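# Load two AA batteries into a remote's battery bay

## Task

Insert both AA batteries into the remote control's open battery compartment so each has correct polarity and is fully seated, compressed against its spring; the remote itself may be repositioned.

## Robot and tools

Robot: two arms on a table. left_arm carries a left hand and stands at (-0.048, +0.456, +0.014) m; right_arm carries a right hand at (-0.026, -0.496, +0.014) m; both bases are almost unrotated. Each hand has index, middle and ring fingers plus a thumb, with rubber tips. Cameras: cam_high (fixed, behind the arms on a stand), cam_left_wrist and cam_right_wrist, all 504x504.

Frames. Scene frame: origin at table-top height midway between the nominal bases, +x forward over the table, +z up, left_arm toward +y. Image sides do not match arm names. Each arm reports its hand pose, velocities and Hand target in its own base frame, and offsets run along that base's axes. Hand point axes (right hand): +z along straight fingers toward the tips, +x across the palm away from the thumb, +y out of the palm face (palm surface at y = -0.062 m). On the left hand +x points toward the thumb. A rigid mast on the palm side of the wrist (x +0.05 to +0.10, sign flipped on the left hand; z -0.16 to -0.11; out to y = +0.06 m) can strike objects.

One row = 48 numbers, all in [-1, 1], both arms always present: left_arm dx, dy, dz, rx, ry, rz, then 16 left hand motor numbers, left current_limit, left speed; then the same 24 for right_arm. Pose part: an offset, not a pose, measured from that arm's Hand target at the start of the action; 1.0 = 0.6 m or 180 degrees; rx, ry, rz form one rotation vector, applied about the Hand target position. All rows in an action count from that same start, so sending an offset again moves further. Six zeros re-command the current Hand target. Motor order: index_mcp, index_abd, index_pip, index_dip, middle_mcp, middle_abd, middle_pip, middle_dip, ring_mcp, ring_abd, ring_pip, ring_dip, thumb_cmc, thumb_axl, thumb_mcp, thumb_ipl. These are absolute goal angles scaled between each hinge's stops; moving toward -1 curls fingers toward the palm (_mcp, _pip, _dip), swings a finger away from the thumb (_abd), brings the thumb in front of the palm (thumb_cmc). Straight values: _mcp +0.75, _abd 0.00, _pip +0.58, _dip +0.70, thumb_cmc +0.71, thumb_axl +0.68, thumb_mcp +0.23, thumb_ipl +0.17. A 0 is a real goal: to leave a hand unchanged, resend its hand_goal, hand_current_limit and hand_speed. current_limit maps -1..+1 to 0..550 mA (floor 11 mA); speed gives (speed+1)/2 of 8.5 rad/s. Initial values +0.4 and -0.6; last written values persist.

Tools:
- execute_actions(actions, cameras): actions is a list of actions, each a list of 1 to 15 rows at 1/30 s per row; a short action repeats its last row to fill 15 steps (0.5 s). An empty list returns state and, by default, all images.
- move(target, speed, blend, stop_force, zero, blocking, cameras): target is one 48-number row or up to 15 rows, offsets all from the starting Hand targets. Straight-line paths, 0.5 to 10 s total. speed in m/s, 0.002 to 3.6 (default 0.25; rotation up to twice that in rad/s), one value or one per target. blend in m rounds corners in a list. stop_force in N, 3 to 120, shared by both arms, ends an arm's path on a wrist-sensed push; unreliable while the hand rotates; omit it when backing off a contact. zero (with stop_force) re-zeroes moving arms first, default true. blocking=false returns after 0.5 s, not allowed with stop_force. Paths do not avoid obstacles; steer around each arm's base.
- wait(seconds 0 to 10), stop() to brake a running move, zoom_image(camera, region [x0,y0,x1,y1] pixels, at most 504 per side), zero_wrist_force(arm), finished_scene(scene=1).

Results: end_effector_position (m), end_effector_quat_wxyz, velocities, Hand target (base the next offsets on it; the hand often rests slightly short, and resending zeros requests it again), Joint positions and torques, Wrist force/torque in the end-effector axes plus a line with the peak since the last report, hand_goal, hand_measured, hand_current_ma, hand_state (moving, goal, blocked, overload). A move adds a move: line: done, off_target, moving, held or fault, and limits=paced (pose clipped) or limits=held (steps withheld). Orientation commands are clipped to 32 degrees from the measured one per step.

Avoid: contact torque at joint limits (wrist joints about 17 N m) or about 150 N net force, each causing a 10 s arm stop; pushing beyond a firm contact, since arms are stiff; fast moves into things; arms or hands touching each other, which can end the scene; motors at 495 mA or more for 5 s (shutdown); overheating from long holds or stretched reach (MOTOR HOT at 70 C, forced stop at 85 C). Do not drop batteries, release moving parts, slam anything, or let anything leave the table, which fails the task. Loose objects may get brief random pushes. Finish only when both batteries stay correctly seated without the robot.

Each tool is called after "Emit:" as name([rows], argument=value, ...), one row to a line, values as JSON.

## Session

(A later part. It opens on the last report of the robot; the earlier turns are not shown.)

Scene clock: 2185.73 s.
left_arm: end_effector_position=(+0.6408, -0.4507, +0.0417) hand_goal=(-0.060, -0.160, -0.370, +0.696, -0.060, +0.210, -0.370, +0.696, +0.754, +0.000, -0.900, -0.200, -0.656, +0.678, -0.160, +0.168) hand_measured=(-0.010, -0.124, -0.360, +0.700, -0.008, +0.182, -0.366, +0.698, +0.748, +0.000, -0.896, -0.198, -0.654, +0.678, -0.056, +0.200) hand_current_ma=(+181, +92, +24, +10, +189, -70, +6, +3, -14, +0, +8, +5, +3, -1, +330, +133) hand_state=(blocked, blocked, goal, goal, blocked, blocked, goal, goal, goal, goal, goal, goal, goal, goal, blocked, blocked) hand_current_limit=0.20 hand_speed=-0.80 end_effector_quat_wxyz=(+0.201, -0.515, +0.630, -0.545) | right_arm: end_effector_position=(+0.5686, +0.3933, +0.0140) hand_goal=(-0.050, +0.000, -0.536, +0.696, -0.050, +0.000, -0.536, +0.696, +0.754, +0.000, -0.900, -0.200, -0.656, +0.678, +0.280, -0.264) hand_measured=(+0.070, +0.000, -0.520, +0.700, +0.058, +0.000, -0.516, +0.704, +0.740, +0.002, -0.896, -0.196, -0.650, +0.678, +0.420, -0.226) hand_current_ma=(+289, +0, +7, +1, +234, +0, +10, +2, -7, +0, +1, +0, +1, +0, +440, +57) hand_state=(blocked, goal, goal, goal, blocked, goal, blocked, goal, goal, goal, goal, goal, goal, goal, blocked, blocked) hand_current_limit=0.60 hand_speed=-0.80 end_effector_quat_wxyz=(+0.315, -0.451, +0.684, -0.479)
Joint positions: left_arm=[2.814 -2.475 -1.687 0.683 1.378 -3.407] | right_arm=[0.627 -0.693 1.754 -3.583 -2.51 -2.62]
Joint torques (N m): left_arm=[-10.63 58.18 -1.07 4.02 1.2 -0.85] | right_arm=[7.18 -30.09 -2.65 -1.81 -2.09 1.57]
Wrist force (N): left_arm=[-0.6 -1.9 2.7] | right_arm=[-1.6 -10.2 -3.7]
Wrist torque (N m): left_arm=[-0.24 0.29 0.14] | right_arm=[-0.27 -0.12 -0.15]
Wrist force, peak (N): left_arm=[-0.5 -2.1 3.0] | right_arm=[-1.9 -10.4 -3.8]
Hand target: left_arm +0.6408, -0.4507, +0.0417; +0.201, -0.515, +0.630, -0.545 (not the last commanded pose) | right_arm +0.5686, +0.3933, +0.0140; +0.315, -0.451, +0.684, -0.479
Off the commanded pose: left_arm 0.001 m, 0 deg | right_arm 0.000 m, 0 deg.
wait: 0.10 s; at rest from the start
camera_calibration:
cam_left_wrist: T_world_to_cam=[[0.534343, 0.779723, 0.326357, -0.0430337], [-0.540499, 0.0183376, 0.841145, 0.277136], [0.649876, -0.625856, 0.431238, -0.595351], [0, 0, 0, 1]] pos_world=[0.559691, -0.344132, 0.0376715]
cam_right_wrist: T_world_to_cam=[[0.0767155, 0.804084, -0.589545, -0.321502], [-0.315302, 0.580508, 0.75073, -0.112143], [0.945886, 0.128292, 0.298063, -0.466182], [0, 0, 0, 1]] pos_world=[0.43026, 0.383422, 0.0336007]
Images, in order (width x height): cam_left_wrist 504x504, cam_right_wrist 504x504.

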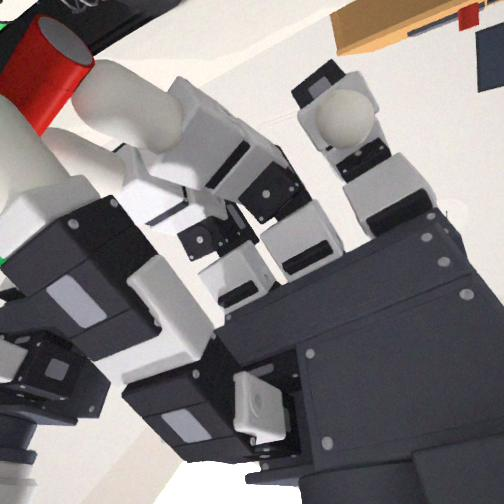

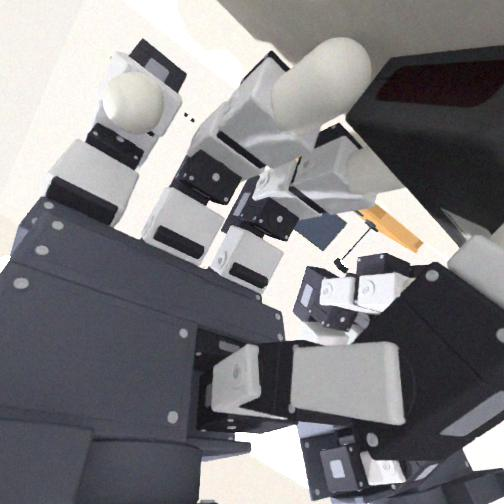

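Emit:
move([
  [0,0,0.008,0,0,0,-0.06,-0.16,-0.37,0.696,-0.06,0.21,-0.37,0.696,0.754,0,-0.9,-0.2,-0.657,0.678,-0.16,0.168,0.2,-0.8,0,0,0,0,0,0,-0.05,0,-0.536,0.696,-0.05,0,-0.536,0.696,0.754,0,-0.9,-0.2,-0.657,0.678,0.28,-0.265,0.6,-0.8],
  [-0.0053,0.0023,0.008,0,0,0,-0.06,-0.16,-0.37,0.696,-0.06,0.21,-0.37,0.696,0.754,0,-0.9,-0.2,-0.657,0.678,-0.16,0.168,0.2,-0.8,0,0,0,0,0,0,-0.05,0,-0.536,0.696,-0.05,0,-0.536,0.696,0.754,0,-0.9,-0.2,-0.657,0.678,0.28,-0.265,0.6,-0.8],
  [-0.0053,0.0023,-0.005,0,0,0,-0.06,-0.16,-0.37,0.696,-0.06,0.21,-0.37,0.696,0.754,0,-0.9,-0.2,-0.657,0.678,-0.16,0.168,0.2,-0.8,0,0,0,0,0,0,-0.05,0,-0.536,0.696,-0.05,0,-0.536,0.696,0.754,0,-0.9,-0.2,-0.657,0.678,0.28,-0.265,0.6,-0.8],
], speed=0.02, stop_force=6, cameras=["cam_left_wrist"])

Emit:
zoom_image(camera="cam_left_wrist", region=[0, 0, 200, 100])

Scene clock: 2196.23 s.
left_arm: end_effector_position=(+0.6376, -0.4493, +0.0410) hand_goal=(-0.060, -0.160, -0.370, +0.696, -0.060, +0.210, -0.370, +0.696, +0.754, +0.000, -0.900, -0.200, -0.656, +0.678, -0.160, +0.168) hand_measured=(-0.012, -0.122, -0.358, +0.702, -0.006, +0.186, -0.374, +0.696, +0.748, +0.000, -0.896, -0.198, -0.654, +0.678, -0.056, +0.200) hand_current_ma=(+168, +96, +30, +11, +191, -58, -6, +1, -14, +0, +8, +5, +3, +0, +330, +138) hand_state=(blocked, blocked, goal, goal, blocked, blocked, goal, goal, goal, goal, goal, goal, goal, goal, blocked, blocked) hand_current_limit=0.20 hand_speed=-0.80 end_effector_quat_wxyz=(+0.201, -0.515, +0.630, -0.545) | right_arm: end_effector_position=(+0.5686, +0.3933, +0.0140) hand_goal=(-0.050, +0.000, -0.536, +0.696, -0.050, +0.000, -0.536, +0.696, +0.754, +0.000, -0.900, -0.200, -0.656, +0.678, +0.280, -0.264) hand_measured=(+0.070, +0.000, -0.518, +0.700, +0.058, +0.000, -0.516, +0.704, +0.740, +0.002, -0.896, -0.196, -0.650, +0.678, +0.420, -0.226) hand_current_ma=(+285, +0, +8, +1, +234, +0, +10, +2, -7, +0, +1, +0, +1, +0, +440, +58) hand_state=(blocked, goal, goal, goal, blocked, goal, blocked, goal, goal, goal, goal, goal, goal, goal, blocked, blocked) hand_current_limit=0.60 hand_speed=-0.80 end_effector_quat_wxyz=(+0.315, -0.451, +0.684, -0.479)
Joint positions: left_arm=[2.815 -2.472 -1.698 0.691 1.377 -3.407] | right_arm=[0.627 -0.693 1.754 -3.583 -2.51 -2.62]
Joint torques (N m): left_arm=[1.64 56.48 -2.3 3.5 -1.62 0.86] | right_arm=[6.54 -29.74 -2.31 -2.02 -2.13 1.39]
Wrist force (N): left_arm=[-0.2 -4.0 2.9] | right_arm=[-1.8 -9.9 -3.6]
Wrist torque (N m): left_arm=[-0.32 0.28 0.15] | right_arm=[-0.27 -0.11 -0.17]
Wrist force, peak (N): left_arm=[1.8 -11.3 3.6] | right_arm=[-1.4 -10.5 -3.7]
Hand target: left_arm +0.6376, -0.4494, +0.0410; +0.201, -0.515, +0.630, -0.545 (not the last commanded pose) | right_arm +0.5686, +0.3933, +0.0140; +0.315, -0.451, +0.684, -0.479
Off the commanded pose: left_arm 0.002 m, 0 deg | right_arm 0.000 m, 0 deg.
move: contact (left_arm); path passed 2 of 3 targets
camera_calibration:
cam_left_wrist: T_world_to_cam=[[0.534302, 0.779724, 0.326423, -0.0421339], [-0.540541, 0.018277, 0.841119, 0.276056], [0.649875, -0.625857, 0.431238, -0.592051], [0, 0, 0, 1]] pos_world=[0.556491, -0.342732, 0.0368717]
Images, in order (width x height): cam_left_wrist 504x504.

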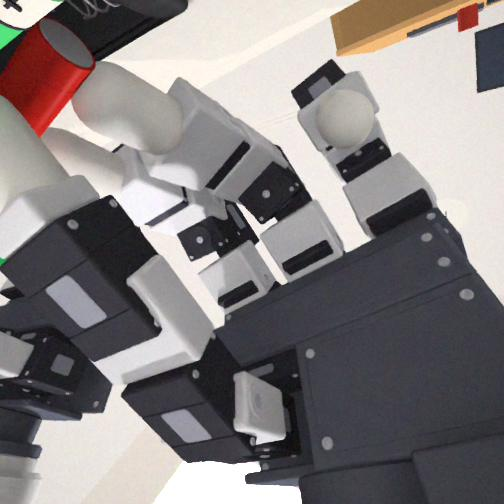

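Scaled by 2.520.

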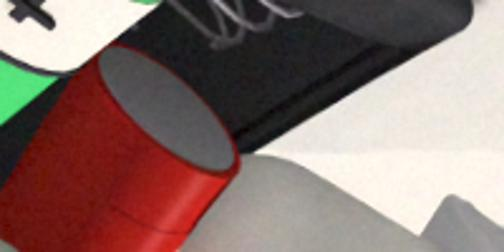

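Emit:
move([
  [0,0,0.0025,0,0,0,-0.06,-0.16,-0.37,0.696,-0.06,0.21,-0.37,0.696,0.754,0,-0.9,-0.2,-0.657,0.678,-0.16,0.168,0.2,-0.8,0,0,0,0,0,0,-0.05,0,-0.536,0.696,-0.05,0,-0.536,0.696,0.754,0,-0.9,-0.2,-0.657,0.678,0.28,-0.265,0.6,-0.8],
  [0.0041,0.0091,0.0025,0,0,0,-0.06,-0.16,-0.37,0.696,-0.06,0.21,-0.37,0.696,0.754,0,-0.9,-0.2,-0.657,0.678,-0.16,0.168,0.2,-0.8,0,0,0,0,0,0,-0.05,0,-0.536,0.696,-0.05,0,-0.536,0.696,0.754,0,-0.9,-0.2,-0.657,0.678,0.28,-0.265,0.6,-0.8],
], speed=0.02, stop_force=8, cameras=["cam_left_wrist"])

Emit:
zoom_image(camera="cam_left_wrist", region=[0, 0, 200, 100])

Scene clock: 2226.43 s.
left_arm: end_effector_position=(+0.6400, -0.4439, +0.0425) hand_goal=(-0.060, -0.160, -0.370, +0.696, -0.060, +0.210, -0.370, +0.696, +0.754, +0.000, -0.900, -0.200, -0.656, +0.678, -0.160, +0.168) hand_measured=(-0.012, -0.120, -0.356, +0.702, -0.008, +0.186, -0.368, +0.700, +0.748, +0.000, -0.896, -0.198, -0.654, +0.678, -0.056, +0.200) hand_current_ma=(+168, +104, +37, +12, +187, -58, +3, +5, -14, +0, +8, +5, +4, +0, +330, +138) hand_state=(blocked, blocked, goal, goal, blocked, blocked, goal, goal, goal, goal, goal, goal, goal, goal, blocked, blocked) hand_current_limit=0.20 hand_speed=-0.80 end_effector_quat_wxyz=(+0.201, -0.515, +0.630, -0.545) | right_arm: end_effector_position=(+0.5686, +0.3933, +0.0140) hand_goal=(-0.050, +0.000, -0.536, +0.696, -0.050, +0.000, -0.536, +0.696, +0.754, +0.000, -0.900, -0.200, -0.656, +0.678, +0.280, -0.264) hand_measured=(+0.070, +0.000, -0.518, +0.700, +0.058, +0.000, -0.516, +0.704, +0.740, +0.002, -0.896, -0.196, -0.650, +0.678, +0.420, -0.226) hand_current_ma=(+285, +0, +8, +1, +234, +0, +10, +2, -7, +0, +1, +0, +1, +0, +440, +58) hand_state=(blocked, goal, goal, goal, blocked, goal, blocked, goal, goal, goal, goal, goal, goal, goal, blocked, blocked) hand_current_limit=0.60 hand_speed=-0.80 end_effector_quat_wxyz=(+0.315, -0.451, +0.684, -0.479)
Joint positions: left_arm=[2.825 -2.468 -1.701 0.69 1.367 -3.403] | right_arm=[0.627 -0.693 1.754 -3.583 -2.51 -2.62]
Joint torques (N m): left_arm=[-9.6 48.33 19.18 3.01 1.01 -1.01] | right_arm=[7.51 -31.16 -3.13 -2.13 -2.14 1.3]
Wrist force (N): left_arm=[0.1 -0.9 2.4] | right_arm=[-1.5 -9.8 -3.9]
Wrist torque (N m): left_arm=[-0.20 0.26 0.07] | right_arm=[-0.23 -0.14 -0.13]
Wrist force, peak (N): left_arm=[-0.1 -4.1 3.1] | right_arm=[-1.7 -10.2 -3.8]
Hand target: left_arm +0.6401, -0.4439, +0.0425; +0.201, -0.515, +0.630, -0.545 | right_arm +0.5686, +0.3933, +0.0140; +0.315, -0.451, +0.684, -0.479
Off the commanded pose: left_arm 0.000 m, 0 deg | right_arm 0.000 m, 0 deg.
move: done
camera_calibration:
cam_left_wrist: T_world_to_cam=[[0.534343, 0.779723, 0.326357, -0.0481902], [-0.540499, 0.0183376, 0.841145, 0.276044], [0.649876, -0.625856, 0.431238, -0.590943], [0, 0, 0, 1]] pos_world=[0.558991, -0.337332, 0.0383715]
Images, in order (width x height): cam_left_wrist 504x504.

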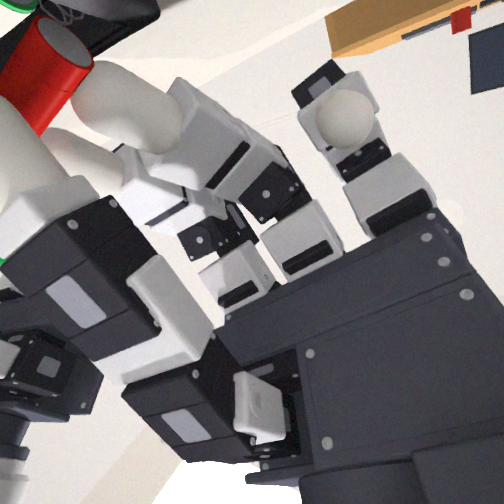

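Scaled by 2.520.

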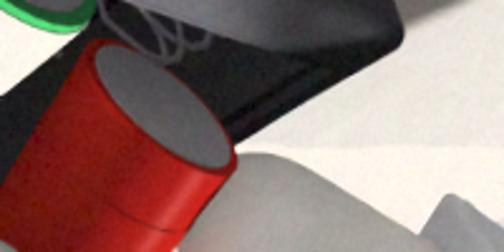

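Emit:
move([
  [0,0,-0.0018,0,0,0,-0.06,-0.16,-0.37,0.696,-0.06,0.21,-0.37,0.696,0.754,0,-0.9,-0.2,-0.657,0.678,-0.16,0.168,0.2,-0.8,0,0,0,0,0,0,-0.05,0,-0.536,0.696,-0.05,0,-0.536,0.696,0.754,0,-0.9,-0.2,-0.657,0.678,0.28,-0.265,0.6,-0.8],
  [0.0051,0.0114,-0.0018,0,0,0,-0.06,-0.16,-0.37,0.696,-0.06,0.21,-0.37,0.696,0.754,0,-0.9,-0.2,-0.657,0.678,-0.16,0.168,0.2,-0.8,0,0,0,0,0,0,-0.05,0,-0.536,0.696,-0.05,0,-0.536,0.696,0.754,0,-0.9,-0.2,-0.657,0.678,0.28,-0.265,0.6,-0.8],
], speed=0.02, stop_force=13, cameras=["cam_left_wrist"])

Emit:
zoom_image(camera="cam_left_wrist", region=[0, 0, 200, 100])

Scene clock: 2237.43 s.
left_arm: end_effector_position=(+0.6431, -0.4371, +0.0414) hand_goal=(-0.060, -0.160, -0.370, +0.696, -0.060, +0.210, -0.370, +0.696, +0.754, +0.000, -0.900, -0.200, -0.656, +0.678, -0.160, +0.168) hand_measured=(-0.020, -0.118, -0.356, +0.702, -0.016, +0.186, -0.366, +0.700, +0.748, +0.000, -0.896, -0.198, -0.632, +0.684, -0.056, +0.200) hand_current_ma=(+136, +114, +37, +12, +148, -56, +6, +5, -14, +0, +8, +5, +66, +18, +330, +138) hand_state=(blocked, blocked, goal, goal, blocked, blocked, goal, goal, goal, goal, goal, goal, blocked, goal, blocked, blocked) hand_current_limit=0.20 hand_speed=-0.80 end_effector_quat_wxyz=(+0.201, -0.515, +0.630, -0.545) | right_arm: end_effector_position=(+0.5686, +0.3933, +0.0140) hand_goal=(-0.050, +0.000, -0.536, +0.696, -0.050, +0.000, -0.536, +0.696, +0.754, +0.000, -0.900, -0.200, -0.656, +0.678, +0.280, -0.264) hand_measured=(+0.070, +0.000, -0.518, +0.700, +0.058, +0.000, -0.516, +0.704, +0.740, +0.002, -0.896, -0.196, -0.650, +0.678, +0.420, -0.226) hand_current_ma=(+285, +0, +8, +1, +234, +0, +10, +2, -7, +0, +1, +0, +1, +0, +440, +58) hand_state=(blocked, goal, goal, goal, blocked, goal, blocked, goal, goal, goal, goal, goal, goal, goal, blocked, blocked) hand_current_limit=0.60 hand_speed=-0.80 end_effector_quat_wxyz=(+0.315, -0.451, +0.684, -0.479)
Joint positions: left_arm=[2.838 -2.469 -1.704 0.692 1.355 -3.399] | right_arm=[0.627 -0.693 1.754 -3.583 -2.51 -2.62]
Joint torques (N m): left_arm=[-11.29 56.01 14.51 2.23 1.12 -0.73] | right_arm=[6.19 -30.65 -2.72 -2.37 -1.89 1.14]
Wrist force (N): left_arm=[2.8 -1.5 2.0] | right_arm=[-1.2 -9.8 -4.3]
Wrist torque (N m): left_arm=[-0.25 0.16 -0.09] | right_arm=[-0.20 -0.17 -0.12]
Wrist force, peak (N): left_arm=[2.9 -1.6 2.1] | right_arm=[-1.7 -10.3 -4.0]
Hand target: left_arm +0.6431, -0.4371, +0.0414; +0.201, -0.515, +0.630, -0.545 | right_arm +0.5686, +0.3933, +0.0140; +0.315, -0.451, +0.684, -0.479
Off the commanded pose: left_arm 0.000 m, 0 deg | right_arm 0.000 m, 0 deg.
move: done
camera_calibration:
cam_left_wrist: T_world_to_cam=[[0.534343, 0.779723, 0.326357, -0.054847], [-0.540499, 0.0183376, 0.841145, 0.27838], [0.649876, -0.625856, 0.431238, -0.588143], [0, 0, 0, 1]] pos_world=[0.561991, -0.330432, 0.0373715]
Images, in order (width x height): cam_left_wrist 504x504.

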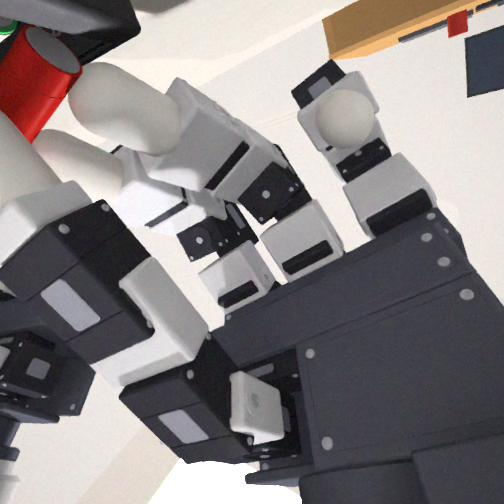

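Scaled by 2.520.

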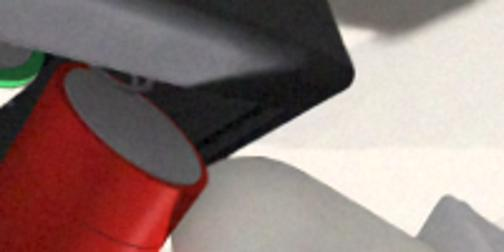

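Emit:
move([
  [0.0001,0,0,0,0,0,-0.085,-0.16,-0.37,0.696,-0.085,0.21,-0.37,0.696,0.754,0,-0.9,-0.2,-0.657,0.678,-0.25,0.168,0.7,-0.8,0,0,0,0,0,0,-0.05,0,-0.536,0.696,-0.05,0,-0.536,0.696,0.754,0,-0.9,-0.2,-0.657,0.678,0.28,-0.265,0.6,-0.8],
], speed=0.02, cameras=["cam_left_wrist"])

Emit:
move([
  [0.0028,0.0062,0,0,0,0,-0.085,-0.16,-0.37,0.696,-0.085,0.21,-0.37,0.696,0.754,0,-0.9,-0.2,-0.657,0.678,-0.25,0.168,0.7,-0.8,0,0,0,0,0,0,-0.05,0,-0.536,0.696,-0.05,0,-0.536,0.696,0.754,0,-0.9,-0.2,-0.657,0.678,0.28,-0.265,0.6,-0.8],
], speed=0.02, stop_force=11, cameras=["cam_left_wrist"])

Emit:
zoom_image(camera="cam_left_wrist", region=[0, 0, 200, 100])

Scene clock: 2246.93 s.
left_arm: end_effector_position=(+0.6432, -0.4371, +0.0415) hand_goal=(-0.084, -0.160, -0.370, +0.696, -0.084, +0.210, -0.370, +0.696, +0.754, +0.000, -0.900, -0.200, -0.656, +0.678, -0.250, +0.168) hand_measured=(-0.026, -0.116, -0.356, +0.702, -0.024, +0.186, -0.362, +0.700, +0.748, +0.000, -0.896, -0.198, -0.632, +0.684, -0.056, +0.200) hand_current_ma=(+214, +118, +37, +12, +223, -56, +16, +10, -14, +0, +8, +5, +66, +18, +468, +140) hand_state=(blocked, blocked, goal, goal, blocked, blocked, goal, goal, goal, goal, goal, goal, blocked, goal, blocked, blocked) hand_current_limit=0.70 hand_speed=-0.80 end_effector_quat_wxyz=(+0.201, -0.515, +0.630, -0.545) | right_arm: end_effector_position=(+0.5686, +0.3933, +0.0140) hand_goal=(-0.050, +0.000, -0.536, +0.696, -0.050, +0.000, -0.536, +0.696, +0.754, +0.000, -0.900, -0.200, -0.656, +0.678, +0.280, -0.264) hand_measured=(+0.070, +0.000, -0.518, +0.700, +0.058, +0.000, -0.516, +0.704, +0.740, +0.002, -0.896, -0.196, -0.650, +0.678, +0.420, -0.226) hand_current_ma=(+285, +0, +8, +1, +234, +0, +10, +2, -7, +0, +1, +0, +1, +0, +440, +58) hand_state=(blocked, goal, goal, goal, blocked, goal, blocked, goal, goal, goal, goal, goal, goal, goal, blocked, blocked) hand_current_limit=0.60 hand_speed=-0.80 end_effector_quat_wxyz=(+0.315, -0.451, +0.684, -0.479)
Joint positions: left_arm=[2.838 -2.469 -1.704 0.692 1.355 -3.399] | right_arm=[0.627 -0.693 1.754 -3.583 -2.51 -2.62]
Joint torques (N m): left_arm=[-4.27 45.68 27.27 0.25 -0.21 -0.31] | right_arm=[7.23 -30.77 -3.16 -2.41 -2.07 1.2]
Wrist force (N): left_arm=[2.7 -1.5 2.6] | right_arm=[-1.6 -10.0 -3.8]
Wrist torque (N m): left_arm=[-0.23 0.17 -0.07] | right_arm=[-0.26 -0.14 -0.15]
Wrist force, peak (N): left_arm=[2.9 -1.7 2.7] | right_arm=[-1.8 -10.1 -4.1]
Hand target: left_arm +0.6432, -0.4371, +0.0414; +0.201, -0.515, +0.630, -0.545 | right_arm +0.5686, +0.3933, +0.0140; +0.315, -0.451, +0.684, -0.479
Off the commanded pose: left_arm 0.000 m, 0 deg | right_arm 0.000 m, 0 deg.
move: done
camera_calibration:
cam_left_wrist: T_world_to_cam=[[0.534276, 0.779744, 0.326417, -0.0547802], [-0.540601, 0.0183231, 0.84108, 0.27849], [0.649846, -0.62583, 0.43132, -0.588248], [0, 0, 0, 1]] pos_world=[0.562091, -0.330532, 0.0373719]
Images, in order (width x height): cam_left_wrist 504x504.

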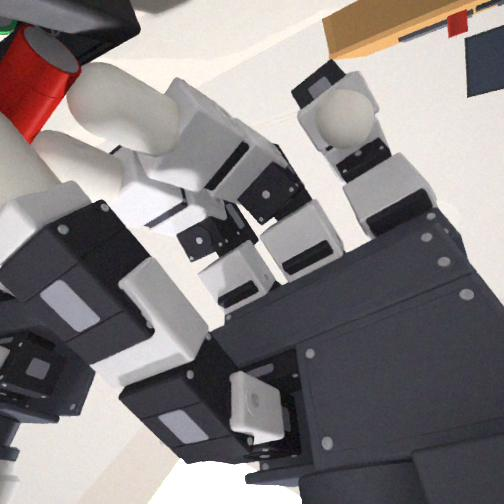

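Scene clock: 2248.03 s.
left_arm: end_effector_position=(+0.6449, -0.4333, +0.0414) hand_goal=(-0.084, -0.160, -0.370, +0.696, -0.084, +0.210, -0.370, +0.696, +0.754, +0.000, -0.900, -0.200, -0.656, +0.678, -0.250, +0.168) hand_measured=(-0.028, -0.114, -0.356, +0.702, -0.028, +0.188, -0.360, +0.702, +0.748, +0.000, -0.896, -0.198, -0.626, +0.688, -0.056, +0.200) hand_current_ma=(+204, +125, +34, +12, +204, -52, +20, +11, -14, +0, +8, +5, +91, +27, +468, +141) hand_state=(blocked, blocked, goal, goal, blocked, blocked, goal, goal, goal, goal, goal, goal, blocked, goal, blocked, blocked) hand_current_limit=0.70 hand_speed=-0.80 end_effector_quat_wxyz=(+0.201, -0.515, +0.630, -0.545) | right_arm: end_effector_position=(+0.5686, +0.3933, +0.0140) hand_goal=(-0.050, +0.000, -0.536, +0.696, -0.050, +0.000, -0.536, +0.696, +0.754, +0.000, -0.900, -0.200, -0.656, +0.678, +0.280, -0.264) hand_measured=(+0.070, +0.000, -0.518, +0.700, +0.058, +0.000, -0.516, +0.704, +0.740, +0.002, -0.896, -0.196, -0.650, +0.678, +0.420, -0.226) hand_current_ma=(+285, +0, +8, +1, +234, +0, +10, +2, -7, +0, +1, +0, +1, +0, +440, +58) hand_state=(blocked, goal, goal, goal, blocked, goal, blocked, goal, goal, goal, goal, goal, goal, goal, blocked, blocked) hand_current_limit=0.60 hand_speed=-0.80 end_effector_quat_wxyz=(+0.315, -0.451, +0.684, -0.479)
Joint positions: left_arm=[2.846 -2.468 -1.706 0.693 1.348 -3.396] | right_arm=[0.627 -0.693 1.754 -3.583 -2.51 -2.62]
Joint torques (N m): left_arm=[-6.62 53.4 1.21 3.78 1.19 0.23] | right_arm=[7.01 -30.95 -3.52 -2.31 -1.86 1.2]
Wrist force (N): left_arm=[3.8 -2.3 2.2] | right_arm=[-1.7 -10.1 -3.6]
Wrist torque (N m): left_arm=[-0.26 0.12 -0.15] | right_arm=[-0.29 -0.12 -0.16]
Wrist force, peak (N): left_arm=[4.0 -2.4 2.5] | right_arm=[-1.6 -10.2 -4.2]
Hand target: left_arm +0.6449, -0.4333, +0.0414; +0.201, -0.515, +0.630, -0.545 | right_arm +0.5686, +0.3933, +0.0140; +0.315, -0.451, +0.684, -0.479
Off the commanded pose: left_arm 0.000 m, 0 deg | right_arm 0.000 m, 0 deg.
move: done
camera_calibration:
cam_left_wrist: T_world_to_cam=[[0.534302, 0.779724, 0.326423, -0.0586731], [-0.540541, 0.018277, 0.841119, 0.279289], [0.649875, -0.625857, 0.431238, -0.586997], [0, 0, 0, 1]] pos_world=[0.563791, -0.326732, 0.0373717]
Images, in order (width x height): cam_left_wrist 504x504.

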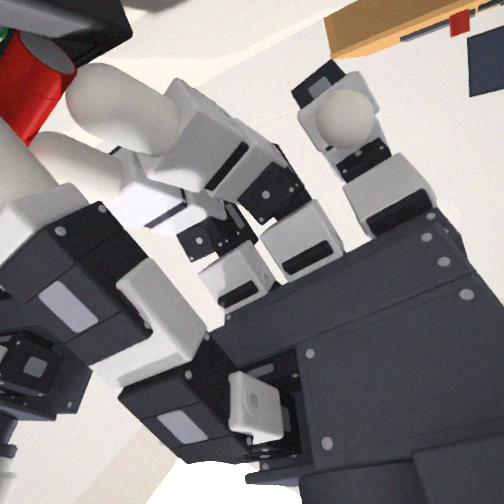

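Scaled by 2.520.

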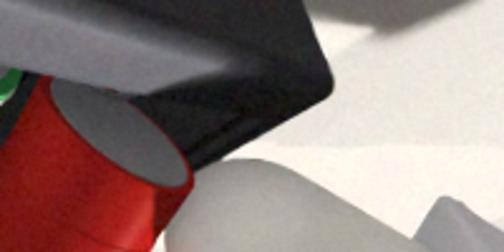

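Emit:
move([
  [-0.0023,-0.0052,-0.0013,0.0305,-0.0136,0,-0.085,-0.16,-0.37,0.696,-0.085,0.21,-0.37,0.696,0.754,0,-0.9,-0.2,-0.657,0.678,-0.25,0.168,0.7,-0.8,0,0,0,0,0,0,-0.05,0,-0.536,0.696,-0.05,0,-0.536,0.696,0.754,0,-0.9,-0.2,-0.657,0.678,0.28,-0.265,0.6,-0.8],
], speed=0.03, cameras=["cam_left_wrist","cam_high"])

Emit:
zoom_image(camera="cam_left_wrist", region=[0, 0, 200, 100])

Scene clock: 2275.90 s.
left_arm: end_effector_position=(+0.6435, -0.4365, +0.0406) hand_goal=(-0.084, -0.160, -0.370, +0.696, -0.084, +0.210, -0.370, +0.696, +0.754, +0.000, -0.900, -0.200, -0.656, +0.678, -0.250, +0.168) hand_measured=(-0.028, -0.114, -0.356, +0.702, -0.028, +0.188, -0.360, +0.702, +0.748, +0.000, -0.896, -0.198, -0.626, +0.688, -0.056, +0.200) hand_current_ma=(+199, +125, +34, +12, +199, -52, +20, +11, -14, +0, +8, +5, +91, +27, +467, +141) hand_state=(blocked, blocked, goal, goal, blocked, blocked, goal, goal, goal, goal, goal, goal, blocked, goal, blocked, blocked) hand_current_limit=0.70 hand_speed=-0.80 end_effector_quat_wxyz=(+0.239, -0.493, +0.651, -0.525) | right_arm: end_effector_position=(+0.5686, +0.3933, +0.0140) hand_goal=(-0.050, +0.000, -0.536, +0.696, -0.050, +0.000, -0.536, +0.696, +0.754, +0.000, -0.900, -0.200, -0.656, +0.678, +0.280, -0.264) hand_measured=(+0.070, +0.000, -0.518, +0.700, +0.058, +0.000, -0.516, +0.704, +0.740, +0.002, -0.896, -0.196, -0.650, +0.678, +0.420, -0.226) hand_current_ma=(+285, +0, +8, +1, +234, +0, +10, +2, -7, +0, +1, +0, +1, +0, +440, +58) hand_state=(blocked, goal, goal, goal, blocked, goal, blocked, goal, goal, goal, goal, goal, goal, goal, blocked, blocked) hand_current_limit=0.60 hand_speed=-0.80 end_effector_quat_wxyz=(+0.315, -0.451, +0.684, -0.479)
Joint positions: left_arm=[2.812 -2.458 -1.702 0.674 1.415 -3.307] | right_arm=[0.627 -0.693 1.754 -3.583 -2.51 -2.62]
Joint torques (N m): left_arm=[4.55 53.88 27.04 0.92 -0.87 -1.28] | right_arm=[6.87 -31.42 -2.48 -2.35 -2.03 1.15]
Wrist force (N): left_arm=[2.3 -2.0 2.4] | right_arm=[-1.7 -9.9 -4.1]
Wrist torque (N m): left_arm=[-0.28 0.18 -0.12] | right_arm=[-0.22 -0.11 -0.16]
Wrist force, peak (N): left_arm=[3.9 -2.5 2.6] | right_arm=[-1.5 -10.3 -3.9]
Hand target: left_arm +0.6435, -0.4365, +0.0406; +0.239, -0.493, +0.651, -0.525 | right_arm +0.5686, +0.3933, +0.0140; +0.315, -0.451, +0.684, -0.479
Off the commanded pose: left_arm 0.000 m, 0 deg | right_arm 0.000 m, 0 deg.
move: done
camera_calibration:
cam_left_wrist: T_world_to_cam=[[0.518195, 0.743742, 0.422281, -0.064446], [-0.576066, -0.0614241, 0.815092, 0.268366], [0.632157, -0.665638, 0.396615, -0.592265], [0, 0, 0, 1]] pos_world=[0.562396, -0.329819, 0.0433726]
Images, in order (width x height): cam_high 504x504, cam_left_wrist 504x504.

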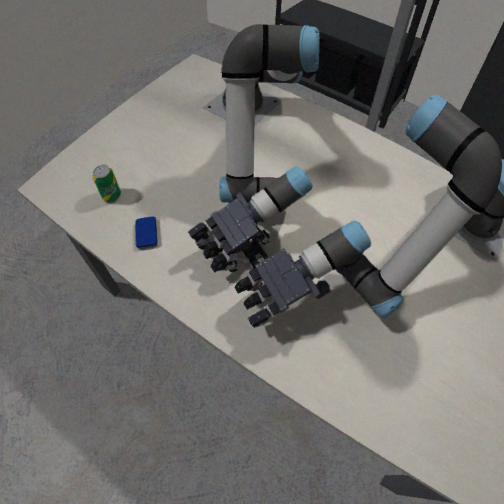

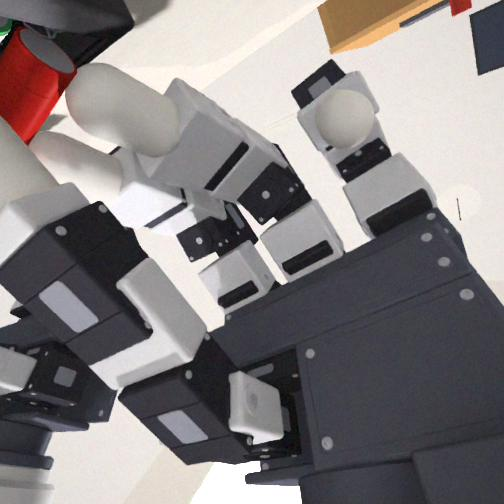

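Scaled by 2.520.

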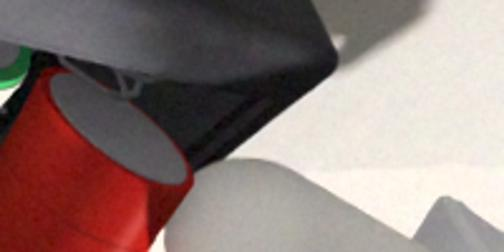

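Emit:
move([
  [-0.0019,-0.0043,-0.0022,0.0305,-0.0136,0,-0.085,-0.16,-0.37,0.696,-0.085,0.21,-0.37,0.696,0.754,0,-0.9,-0.2,-0.657,0.678,-0.25,0.168,0.7,-0.8,0,0,0,0,0,0,-0.05,0,-0.536,0.696,-0.05,0,-0.536,0.696,0.754,0,-0.9,-0.2,-0.657,0.678,0.28,-0.265,0.6,-0.8],
], speed=0.03, cameras=["cam_left_wrist","cam_high"])

Emit:
zoom_image(camera="cam_left_wrist", region=[0, 0, 200, 100])

Scene clock: 2281.33 s.
left_arm: end_effector_position=(+0.6423, -0.4391, +0.0393) hand_goal=(-0.084, -0.160, -0.370, +0.696, -0.084, +0.210, -0.370, +0.696, +0.754, +0.000, -0.900, -0.200, -0.656, +0.678, -0.250, +0.168) hand_measured=(-0.082, -0.114, -0.364, +0.700, -0.082, +0.188, -0.370, +0.698, +0.748, +0.000, -0.896, -0.198, -0.624, +0.688, -0.064, +0.202) hand_current_ma=(+5, +125, +11, +6, +3, -52, -1, +3, -14, +0, +8, +5, +101, +27, +468, +143) hand_state=(goal, blocked, goal, goal, goal, blocked, goal, goal, goal, goal, goal, goal, blocked, goal, blocked, blocked) hand_current_limit=0.70 hand_speed=-0.80 end_effector_quat_wxyz=(+0.276, -0.470, +0.670, -0.504) | right_arm: end_effector_position=(+0.5686, +0.3933, +0.0140) hand_goal=(-0.050, +0.000, -0.536, +0.696, -0.050, +0.000, -0.536, +0.696, +0.754, +0.000, -0.900, -0.200, -0.656, +0.678, +0.280, -0.264) hand_measured=(+0.070, +0.000, -0.518, +0.700, +0.058, +0.000, -0.516, +0.704, +0.740, +0.002, -0.896, -0.196, -0.650, +0.678, +0.420, -0.226) hand_current_ma=(+285, +0, +8, +1, +234, +0, +10, +2, -7, +0, +1, +0, +1, +0, +440, +58) hand_state=(blocked, goal, goal, goal, blocked, goal, blocked, goal, goal, goal, goal, goal, goal, goal, blocked, blocked) hand_current_limit=0.60 hand_speed=-0.80 end_effector_quat_wxyz=(+0.315, -0.451, +0.684, -0.479)
Joint positions: left_arm=[2.779 -2.454 -1.695 0.659 1.481 -3.219] | right_arm=[0.627 -0.693 1.754 -3.583 -2.51 -2.62]
Joint torques (N m): left_arm=[0.96 42.09 21.32 -0.22 -0.61 -0.72] | right_arm=[6.95 -30.19 -2.96 -2.39 -1.84 1.26]
Wrist force (N): left_arm=[1.7 -21.2 -8.3] | right_arm=[-1.4 -9.9 -3.7]
Wrist torque (N m): left_arm=[-2.12 0.21 -0.17] | right_arm=[-0.26 -0.15 -0.14]
Wrist force, peak (N): left_arm=[1.7 -21.4 -8.3] | right_arm=[-1.4 -10.3 -3.9]
Hand target: left_arm +0.6423, -0.4390, +0.0393; +0.276, -0.470, +0.670, -0.504 | right_arm +0.5686, +0.3933, +0.0140; +0.315, -0.451, +0.684, -0.479
Off the commanded pose: left_arm 0.000 m, 0 deg | right_arm 0.000 m, 0 deg.
move: done
camera_calibration:
cam_left_wrist: T_world_to_cam=[[0.498194, 0.698861, 0.513221, -0.0717758], [-0.610203, -0.137921, 0.780147, 0.258338], [0.615999, -0.701834, 0.357736, -0.596748], [0, 0, 0, 1]] pos_world=[0.560993, -0.333026, 0.0487732]
Images, in order (width x height): cam_high 504x504, cam_left_wrist 504x504.

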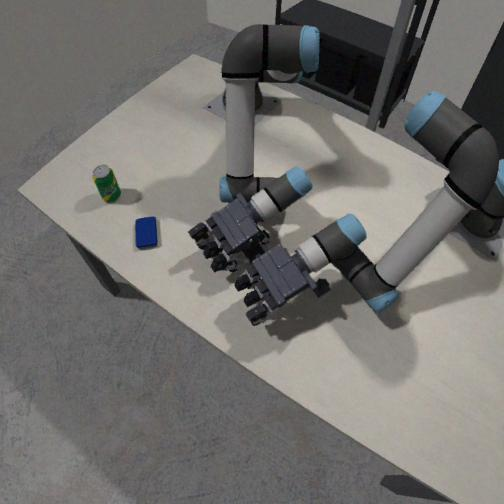

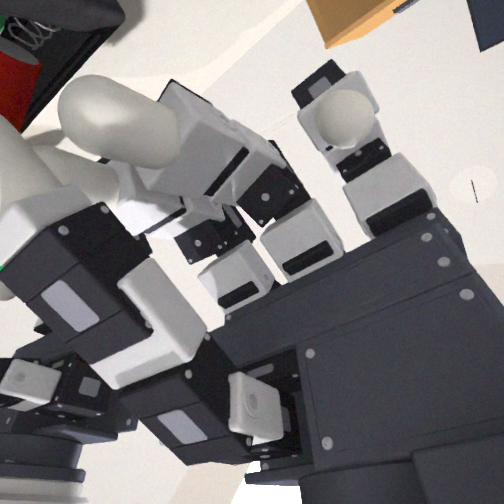

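Scaled by 2.520.

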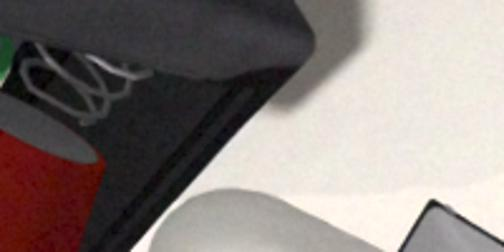

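Emit:
move([
  [0,0,0.005,0,0,0,-0.085,-0.16,-0.37,0.696,-0.085,0.21,-0.37,0.696,0.754,0,-0.9,-0.2,-0.657,0.678,-0.25,0.168,0.2,-0.8,0,0,0,0,0,0,-0.05,0,-0.536,0.696,-0.05,0,-0.536,0.696,0.754,0,-0.9,-0.2,-0.657,0.678,0.28,-0.265,0.6,-0.8],
], speed=0.02, cameras=["cam_left_wrist","cam_right_wrist"])

Emit:
zoom_image(camera="cam_left_wrist", region=[0, 0, 200, 100])

Emit:
zoom_image(camera="cam_right_wrist", region=[300, 0, 504, 200])

Scene clock: 2287.13 s.
left_arm: end_effector_position=(+0.6423, -0.4390, +0.0423) hand_goal=(-0.084, -0.160, -0.370, +0.696, -0.084, +0.210, -0.370, +0.696, +0.754, +0.000, -0.900, -0.200, -0.656, +0.678, -0.250, +0.168) hand_measured=(-0.074, -0.116, -0.364, +0.700, -0.076, +0.188, -0.370, +0.698, +0.748, +0.000, -0.896, -0.198, -0.644, +0.686, -0.096, +0.192) hand_current_ma=(+25, +121, +11, +6, +19, -52, -1, +3, -14, +0, +8, +5, +29, +22, +330, +98) hand_state=(goal, blocked, goal, goal, goal, blocked, goal, goal, goal, goal, goal, goal, goal, goal, blocked, blocked) hand_current_limit=0.20 hand_speed=-0.80 end_effector_quat_wxyz=(+0.276, -0.470, +0.670, -0.504) | right_arm: end_effector_position=(+0.5686, +0.3933, +0.0140) hand_goal=(-0.050, +0.000, -0.536, +0.696, -0.050, +0.000, -0.536, +0.696, +0.754, +0.000, -0.900, -0.200, -0.656, +0.678, +0.280, -0.264) hand_measured=(+0.070, +0.000, -0.518, +0.700, +0.056, -0.002, -0.516, +0.706, +0.740, +0.002, -0.896, -0.196, -0.650, +0.678, +0.420, -0.224) hand_current_ma=(+284, +0, +8, +1, +228, +0, +11, +3, -7, +0, +1, +0, +1, +0, +440, +60) hand_state=(blocked, goal, goal, goal, blocked, goal, blocked, goal, goal, goal, goal, goal, goal, goal, blocked, blocked) hand_current_limit=0.60 hand_speed=-0.80 end_effector_quat_wxyz=(+0.315, -0.451, +0.684, -0.479)
Joint positions: left_arm=[2.78 -2.448 -1.696 0.654 1.481 -3.22] | right_arm=[0.627 -0.693 1.754 -3.583 -2.51 -2.62]
Joint torques (N m): left_arm=[7.68 51.49 1.5 1.11 -1.25 -0.87] | right_arm=[7.41 -30.32 -2.9 -2.38 -1.99 1.31]
Wrist force (N): left_arm=[-0.7 -1.1 2.9] | right_arm=[-0.9 -9.6 -4.0]
Wrist torque (N m): left_arm=[-0.25 0.28 0.00] | right_arm=[-0.23 -0.18 -0.12]
Wrist force, peak (N): left_arm=[1.8 -21.5 -8.2] | right_arm=[-1.7 -10.3 -4.1]
Hand target: left_arm +0.6423, -0.4390, +0.0423; +0.276, -0.470, +0.670, -0.504 | right_arm +0.5686, +0.3933, +0.0140; +0.315, -0.451, +0.684, -0.479
Off the commanded pose: left_arm 0.000 m, 0 deg | right_arm 0.000 m, 0 deg.
move: done
camera_calibration:
cam_left_wrist: T_world_to_cam=[[0.498333, 0.699043, 0.512838, -0.0733826], [-0.610001, -0.137634, 0.780356, 0.255984], [0.616086, -0.701709, 0.35783, -0.597763], [0, 0, 0, 1]] pos_world=[0.560993, -0.332926, 0.0517721]
cam_right_wrist: T_world_to_cam=[[0.0767155, 0.804084, -0.589545, -0.321502], [-0.315302, 0.580508, 0.75073, -0.112143], [0.945886, 0.128292, 0.298063, -0.466182], [0, 0, 0, 1]] pos_world=[0.43026, 0.383422, 0.0336007]
Images, in order (width x height): cam_left_wrist 504x504, cam_right_wrist 504x504.

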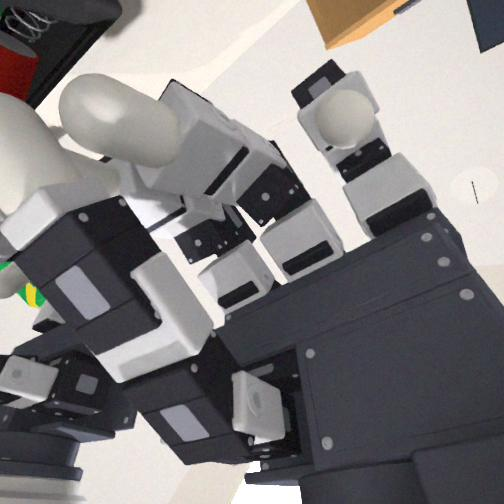

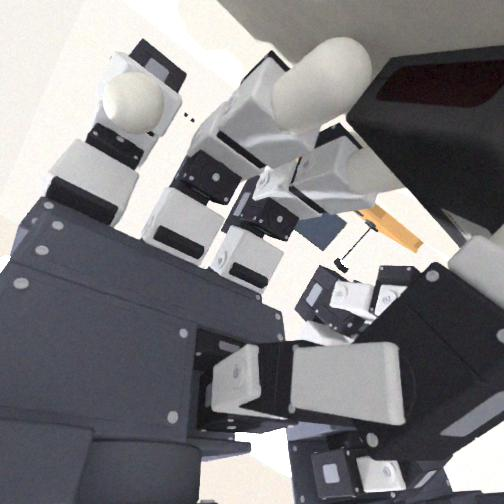

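Scaled by 2.520.

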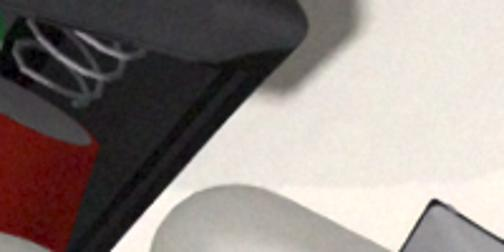

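Scaled by 2.471.

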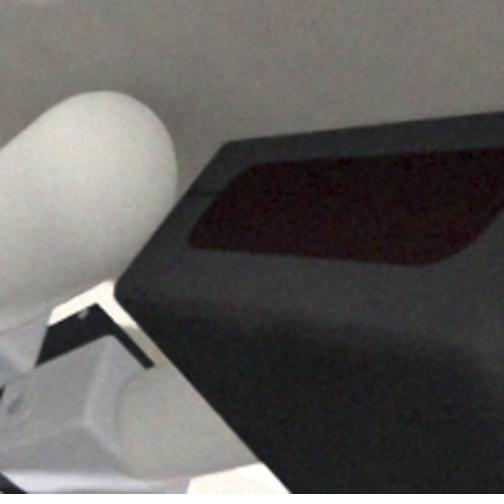

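Emit:
move([
  [0,0,0.002,0,0,0,0.1,-0.16,-0.41,0.696,0.1,0.21,-0.41,0.696,0.754,0,-0.9,-0.2,-0.657,0.678,0.03,0.168,0.2,-0.8,0,0,0,0,0,0,-0.05,0,-0.536,0.696,-0.05,0,-0.536,0.696,0.754,0,-0.9,-0.2,-0.657,0.678,0.28,-0.265,0.6,-0.8],
  [0,0,0.1,0,0,0,0.1,-0.16,-0.41,0.696,0.1,0.21,-0.41,0.696,0.754,0,-0.9,-0.2,-0.657,0.678,0.03,0.168,0.2,-0.8,0,0,0,0,0,0,-0.05,0,-0.536,0.696,-0.05,0,-0.536,0.696,0.754,0,-0.9,-0.2,-0.657,0.678,0.28,-0.265,0.6,-0.8],
], speed=0.05, cameras=["cam_left_wrist","cam_high"])

Emit:
zoom_image(camera="cam_left_wrist", region=[0, 0, 250, 250])

Scene clock: 2295.87 s.
left_arm: end_effector_position=(+0.6423, -0.4390, +0.1024) hand_goal=(+0.100, -0.160, -0.410, +0.696, +0.100, +0.210, -0.410, +0.696, +0.754, +0.000, -0.900, -0.200, -0.656, +0.678, +0.030, +0.168) hand_measured=(+0.094, -0.126, -0.402, +0.700, +0.094, +0.188, -0.412, +0.698, +0.748, +0.000, -0.896, -0.198, -0.654, +0.680, +0.028, +0.170) hand_current_ma=(-13, +90, +17, +6, -14, -50, -2, +3, -14, +0, +8, +5, +4, +4, -6, +5) hand_state=(goal, blocked, goal, goal, goal, blocked, goal, goal, goal, goal, goal, goal, goal, goal, goal, goal) hand_current_limit=0.20 hand_speed=-0.80 end_effector_quat_wxyz=(+0.276, -0.470, +0.670, -0.504) end_effector_velocity=(+0.000, +0.000, -0.003) end_effector_angular_velocity=(+0.000, +0.000, +0.000) | right_arm: end_effector_position=(+0.5686, +0.3933, +0.0140) hand_goal=(-0.050, +0.000, -0.536, +0.696, -0.050, +0.000, -0.536, +0.696, +0.754, +0.000, -0.900, -0.200, -0.656, +0.678, +0.280, -0.264) hand_measured=(+0.070, +0.000, -0.518, +0.700, +0.056, -0.002, -0.516, +0.706, +0.740, +0.002, -0.896, -0.196, -0.650, +0.678, +0.420, -0.224) hand_current_ma=(+284, +0, +8, +1, +228, +0, +11, +3, -7, +0, +1, +0, +1, +0, +440, +60) hand_state=(blocked, goal, goal, goal, blocked, goal, blocked, goal, goal, goal, goal, goal, goal, goal, blocked, blocked) hand_current_limit=0.60 hand_speed=-0.80 end_effector_quat_wxyz=(+0.315, -0.451, +0.684, -0.479)
Joint positions: left_arm=[2.78 -2.332 -1.706 0.549 1.481 -3.22] | right_arm=[0.627 -0.693 1.754 -3.583 -2.51 -2.62]
Joint velocities: left_arm=[0 -0.005 0 0.005 0 0] | right_arm=[within noise]
Joint torques (N m): left_arm=[5.75 35.32 2.72 4.46 -0.66 -0.54] | right_arm=[6.43 -31.43 -1.85 -2.48 -1.86 1.24]
Wrist force (N): left_arm=[-0.8 -0.9 2.9] | right_arm=[-1.0 -10.0 -4.1]
Wrist torque (N m): left_arm=[-0.24 0.29 -0.03] | right_arm=[-0.28 -0.16 -0.14]
Wrist force, peak (N): left_arm=[-0.8 -1.0 3.1] | right_arm=[-1.3 -10.2 -4.4]
Hand target: left_arm +0.6423, -0.4390, +0.1023; +0.276, -0.470, +0.670, -0.504 | right_arm +0.5686, +0.3933, +0.0140; +0.315, -0.451, +0.684, -0.479
Off the commanded pose: left_arm 0.000 m, 0 deg | right_arm 0.000 m, 0 deg.
move: done
camera_calibration:
cam_left_wrist: T_world_to_cam=[[0.498333, 0.699043, 0.512838, -0.104204], [-0.610001, -0.137634, 0.780356, 0.209085], [0.616086, -0.701709, 0.35783, -0.619269], [0, 0, 0, 1]] pos_world=[0.560993, -0.332926, 0.111872]
Images, in order (width x height): cam_high 504x504, cam_left_wrist 504x504.

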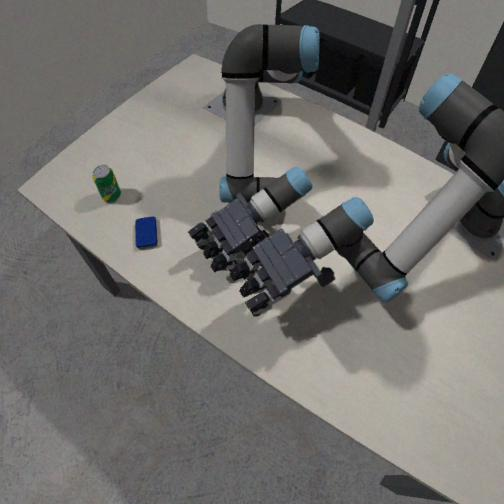

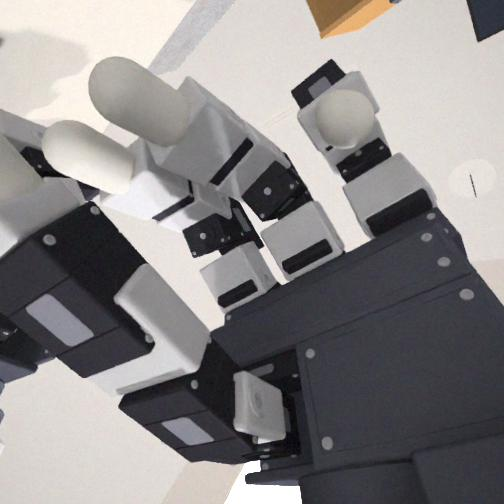

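Scaled by 2.016.

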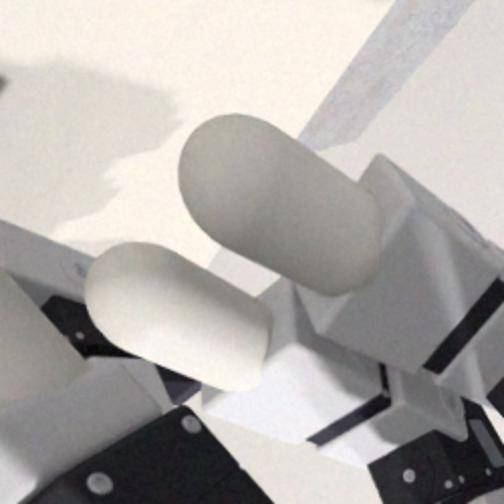

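Emit:
move([
  [0,0,0.163,0,0,0,0.1,-0.16,-0.41,0.696,0.1,0.21,-0.41,0.696,0.754,0,-0.9,-0.2,-0.657,0.678,0.03,0.168,0.2,-0.8,0,0,0,0,0,0,-0.05,0,-0.536,0.696,-0.05,0,-0.536,0.696,0.754,0,-0.9,-0.2,-0.657,0.678,0.28,-0.265,0.6,-0.8],
  [-0.0792,0.1862,0.163,0.2439,0.0544,-0.4911,0.1,-0.16,-0.41,0.696,0.1,0.21,-0.41,0.696,0.754,0,-0.9,-0.2,-0.657,0.678,0.03,0.168,0.2,-0.8,0,0,0,0,0,0,-0.05,0,-0.536,0.696,-0.05,0,-0.536,0.696,0.754,0,-0.9,-0.2,-0.657,0.678,0.28,-0.265,0.6,-0.8],
  [-0.0792,0.1862,-0.004,0.2439,0.0544,-0.4911,0.1,-0.16,-0.41,0.696,0.1,0.21,-0.41,0.696,0.754,0,-0.9,-0.2,-0.657,0.678,0.03,0.168,0.2,-0.8,0,0,0,0,0,0,-0.05,0,-0.536,0.696,-0.05,0,-0.536,0.696,0.754,0,-0.9,-0.2,-0.657,0.678,0.28,-0.265,0.6,-0.8],
], speed=0.25, cameras=["cam_left_wrist"])

Emit:
zoom_image(camera="cam_left_wrist", region=[200, 10, 310, 120])

Scene clock: 2313.50 s.
left_arm: end_effector_position=(+0.5948, -0.3273, +0.0999) hand_goal=(+0.100, -0.160, -0.410, +0.696, +0.100, +0.210, -0.410, +0.696, +0.754, +0.000, -0.900, -0.200, -0.656, +0.678, +0.030, +0.168) hand_measured=(+0.102, -0.126, -0.402, +0.700, +0.102, +0.188, -0.412, +0.698, +0.748, +0.000, -0.896, -0.198, -0.654, +0.680, +0.028, +0.170) hand_current_ma=(+3, +88, +16, +6, +2, -49, -2, +3, -14, +0, +8, +5, +2, +4, -6, +3) hand_state=(goal, blocked, goal, goal, goal, blocked, goal, goal, goal, goal, goal, goal, goal, goal, goal, goal) hand_current_limit=0.20 hand_speed=-0.80 end_effector_quat_wxyz=(-0.055, +0.205, +0.944, -0.253) | right_arm: end_effector_position=(+0.5686, +0.3933, +0.0140) hand_goal=(-0.050, +0.000, -0.536, +0.696, -0.050, +0.000, -0.536, +0.696, +0.754, +0.000, -0.900, -0.200, -0.656, +0.678, +0.280, -0.264) hand_measured=(+0.070, +0.000, -0.518, +0.700, +0.056, -0.002, -0.516, +0.706, +0.740, +0.002, -0.896, -0.196, -0.650, +0.678, +0.420, -0.224) hand_current_ma=(+284, +0, +8, +1, +228, +0, +11, +3, -7, +0, +1, +0, +1, +0, +440, +60) hand_state=(blocked, goal, goal, goal, blocked, goal, blocked, goal, goal, goal, goal, goal, goal, goal, blocked, blocked) hand_current_limit=0.60 hand_speed=-0.80 end_effector_quat_wxyz=(+0.315, -0.451, +0.684, -0.479)
Joint positions: left_arm=[2.891 -2.15 -1.43 -1.234 1.056 -1.366] | right_arm=[0.627 -0.693 1.754 -3.583 -2.51 -2.62]
Joint torques (N m): left_arm=[-0.82 48.25 34.11 3.53 -0.3 -0.24] | right_arm=[6.23 -31.9 -2.43 -2.26 -1.9 0.99]
Wrist force (N): left_arm=[-0.9 -0.6 3.3] | right_arm=[-0.9 -10.0 -3.9]
Wrist torque (N m): left_arm=[-0.14 0.31 -0.03] | right_arm=[-0.29 -0.18 -0.13]
Wrist force, peak (N): left_arm=[-0.7 0.6 4.9] | right_arm=[-1.0 -10.2 -4.4]
Hand target: left_arm +0.5948, -0.3273, +0.0999; -0.055, +0.205, +0.944, -0.253 | right_arm +0.5686, +0.3933, +0.0140; +0.315, -0.451, +0.684, -0.479
Off the commanded pose: left_arm 0.000 m, 0 deg | right_arm 0.000 m, 0 deg.
move: done
camera_calibration:
cam_left_wrist: T_world_to_cam=[[0.499672, -0.79324, 0.347991, -0.629984], [-0.449969, 0.105585, 0.88678, 0.171191], [-0.740173, -0.599685, -0.304176, 0.395563], [0, 0, 0, 1]] pos_world=[0.684601, -0.280591, 0.18774]
Images, in order (width x height): cam_left_wrist 504x504.

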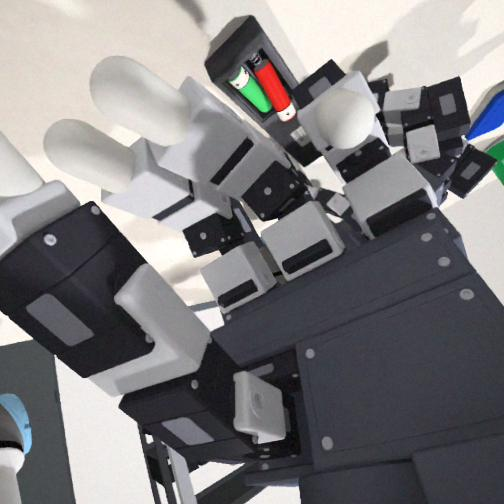

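Scaled by 4.582.

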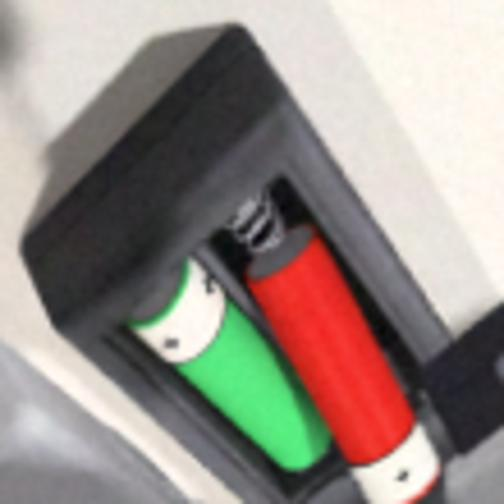

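Emit:
zoom_image(camera="cam_left_wrist", region=[220, 50, 350, 180])

Scaled by 3.877.

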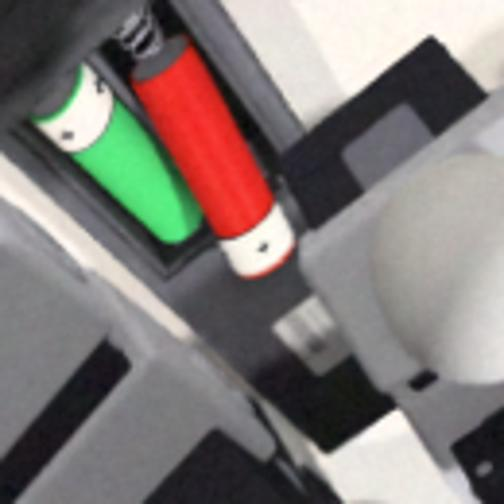

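Emit:
move([
  [0,0,0,0,0,0,0.754,0,0.577,0.696,0.754,0,-0.9,-0.2,0.754,0,-0.9,-0.2,-0.657,0.678,0.03,0.168,0.4,-0.7,0,0,0,0,0,0,-0.08,0,-0.536,0.696,-0.08,0,-0.536,0.696,0.754,0,-0.9,-0.2,-0.657,0.678,0.25,-0.265,0.75,-0.8],
], speed=0.1, cameras=["cam_left_wrist"])

Emit:
zoom_image(camera="cam_left_wrist", region=[150, 0, 400, 250])

Scene clock: 2371.47 s.
left_arm: end_effector_position=(+0.5948, -0.3273, +0.0999) hand_goal=(+0.754, +0.000, +0.578, +0.696, +0.754, +0.000, -0.900, -0.200, +0.754, +0.000, -0.900, -0.200, -0.656, +0.678, +0.030, +0.168) hand_measured=(+0.742, -0.004, +0.572, +0.698, +0.748, +0.002, -0.892, -0.198, +0.748, +0.000, -0.896, -0.198, -0.654, +0.680, +0.028, +0.170) hand_current_ma=(-28, -5, -10, +5, -16, +4, +18, +5, -14, +0, +8, +5, +2, +4, -6, +3) hand_state=(goal, goal, goal, goal, goal, goal, goal, goal, goal, goal, goal, goal, goal, goal, goal, goal) hand_current_limit=0.40 hand_speed=-0.70 end_effector_quat_wxyz=(-0.055, +0.205, +0.944, -0.253) | right_arm: end_effector_position=(+0.5686, +0.3933, +0.0140) hand_goal=(-0.080, +0.000, -0.536, +0.696, -0.080, +0.000, -0.536, +0.696, +0.754, +0.000, -0.900, -0.200, -0.656, +0.678, +0.250, -0.264) hand_measured=(+0.066, +0.000, -0.518, +0.702, +0.052, -0.002, -0.512, +0.706, +0.740, +0.002, -0.896, -0.196, -0.650, +0.678, +0.420, -0.224) hand_current_ma=(+409, +0, +9, +1, +339, +0, +13, +3, -7, +0, +1, +0, +1, +0, +481, +60) hand_state=(blocked, goal, goal, goal, blocked, goal, blocked, goal, goal, goal, goal, goal, goal, goal, blocked, blocked) hand_current_limit=0.75 hand_speed=-0.80 end_effector_quat_wxyz=(+0.315, -0.451, +0.684, -0.479)
Joint positions: left_arm=[2.891 -2.15 -1.43 -1.233 1.056 -1.366] | right_arm=[0.627 -0.693 1.754 -3.583 -2.51 -2.62]
Joint torques (N m): left_arm=[-10.61 39.63 37.11 4.36 0.22 0.87] | right_arm=[6.92 -31.2 -2.1 -1.68 -1.98 1.03]
Wrist force (N): left_arm=[-0.8 -0.7 2.9] | right_arm=[-0.8 -12.5 -1.6]
Wrist torque (N m): left_arm=[-0.22 0.28 -0.02] | right_arm=[-0.34 -0.17 -0.13]
Wrist force, peak (N): left_arm=[-0.9 -0.6 3.3] | right_arm=[-1.0 -12.7 -1.9]
Hand target: left_arm +0.5948, -0.3273, +0.0999; -0.055, +0.205, +0.944, -0.253 | right_arm +0.5686, +0.3933, +0.0140; +0.315, -0.451, +0.684, -0.479
Off the commanded pose: left_arm 0.000 m, 0 deg | right_arm 0.000 m, 0 deg.
move: done
camera_calibration:
cam_left_wrist: T_world_to_cam=[[0.499464, -0.79331, 0.348132, -0.629967], [-0.450198, 0.105653, 0.886656, 0.171401], [-0.740174, -0.599581, -0.304376, 0.395571], [0, 0, 0, 1]] pos_world=[0.684601, -0.280691, 0.187741]
Images, in order (width x height): cam_left_wrist 504x504.

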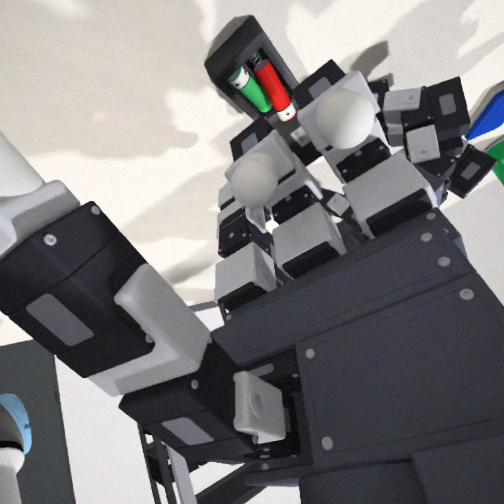

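Scaled by 2.016.

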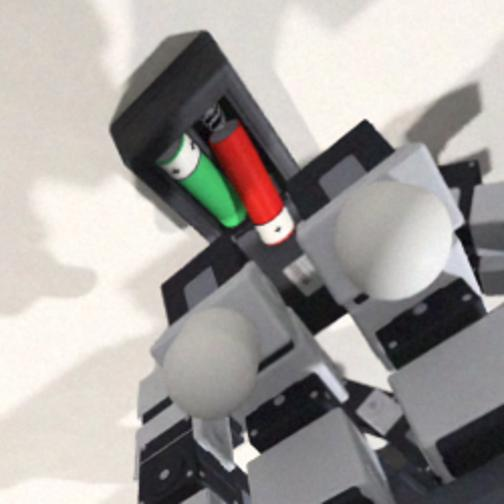

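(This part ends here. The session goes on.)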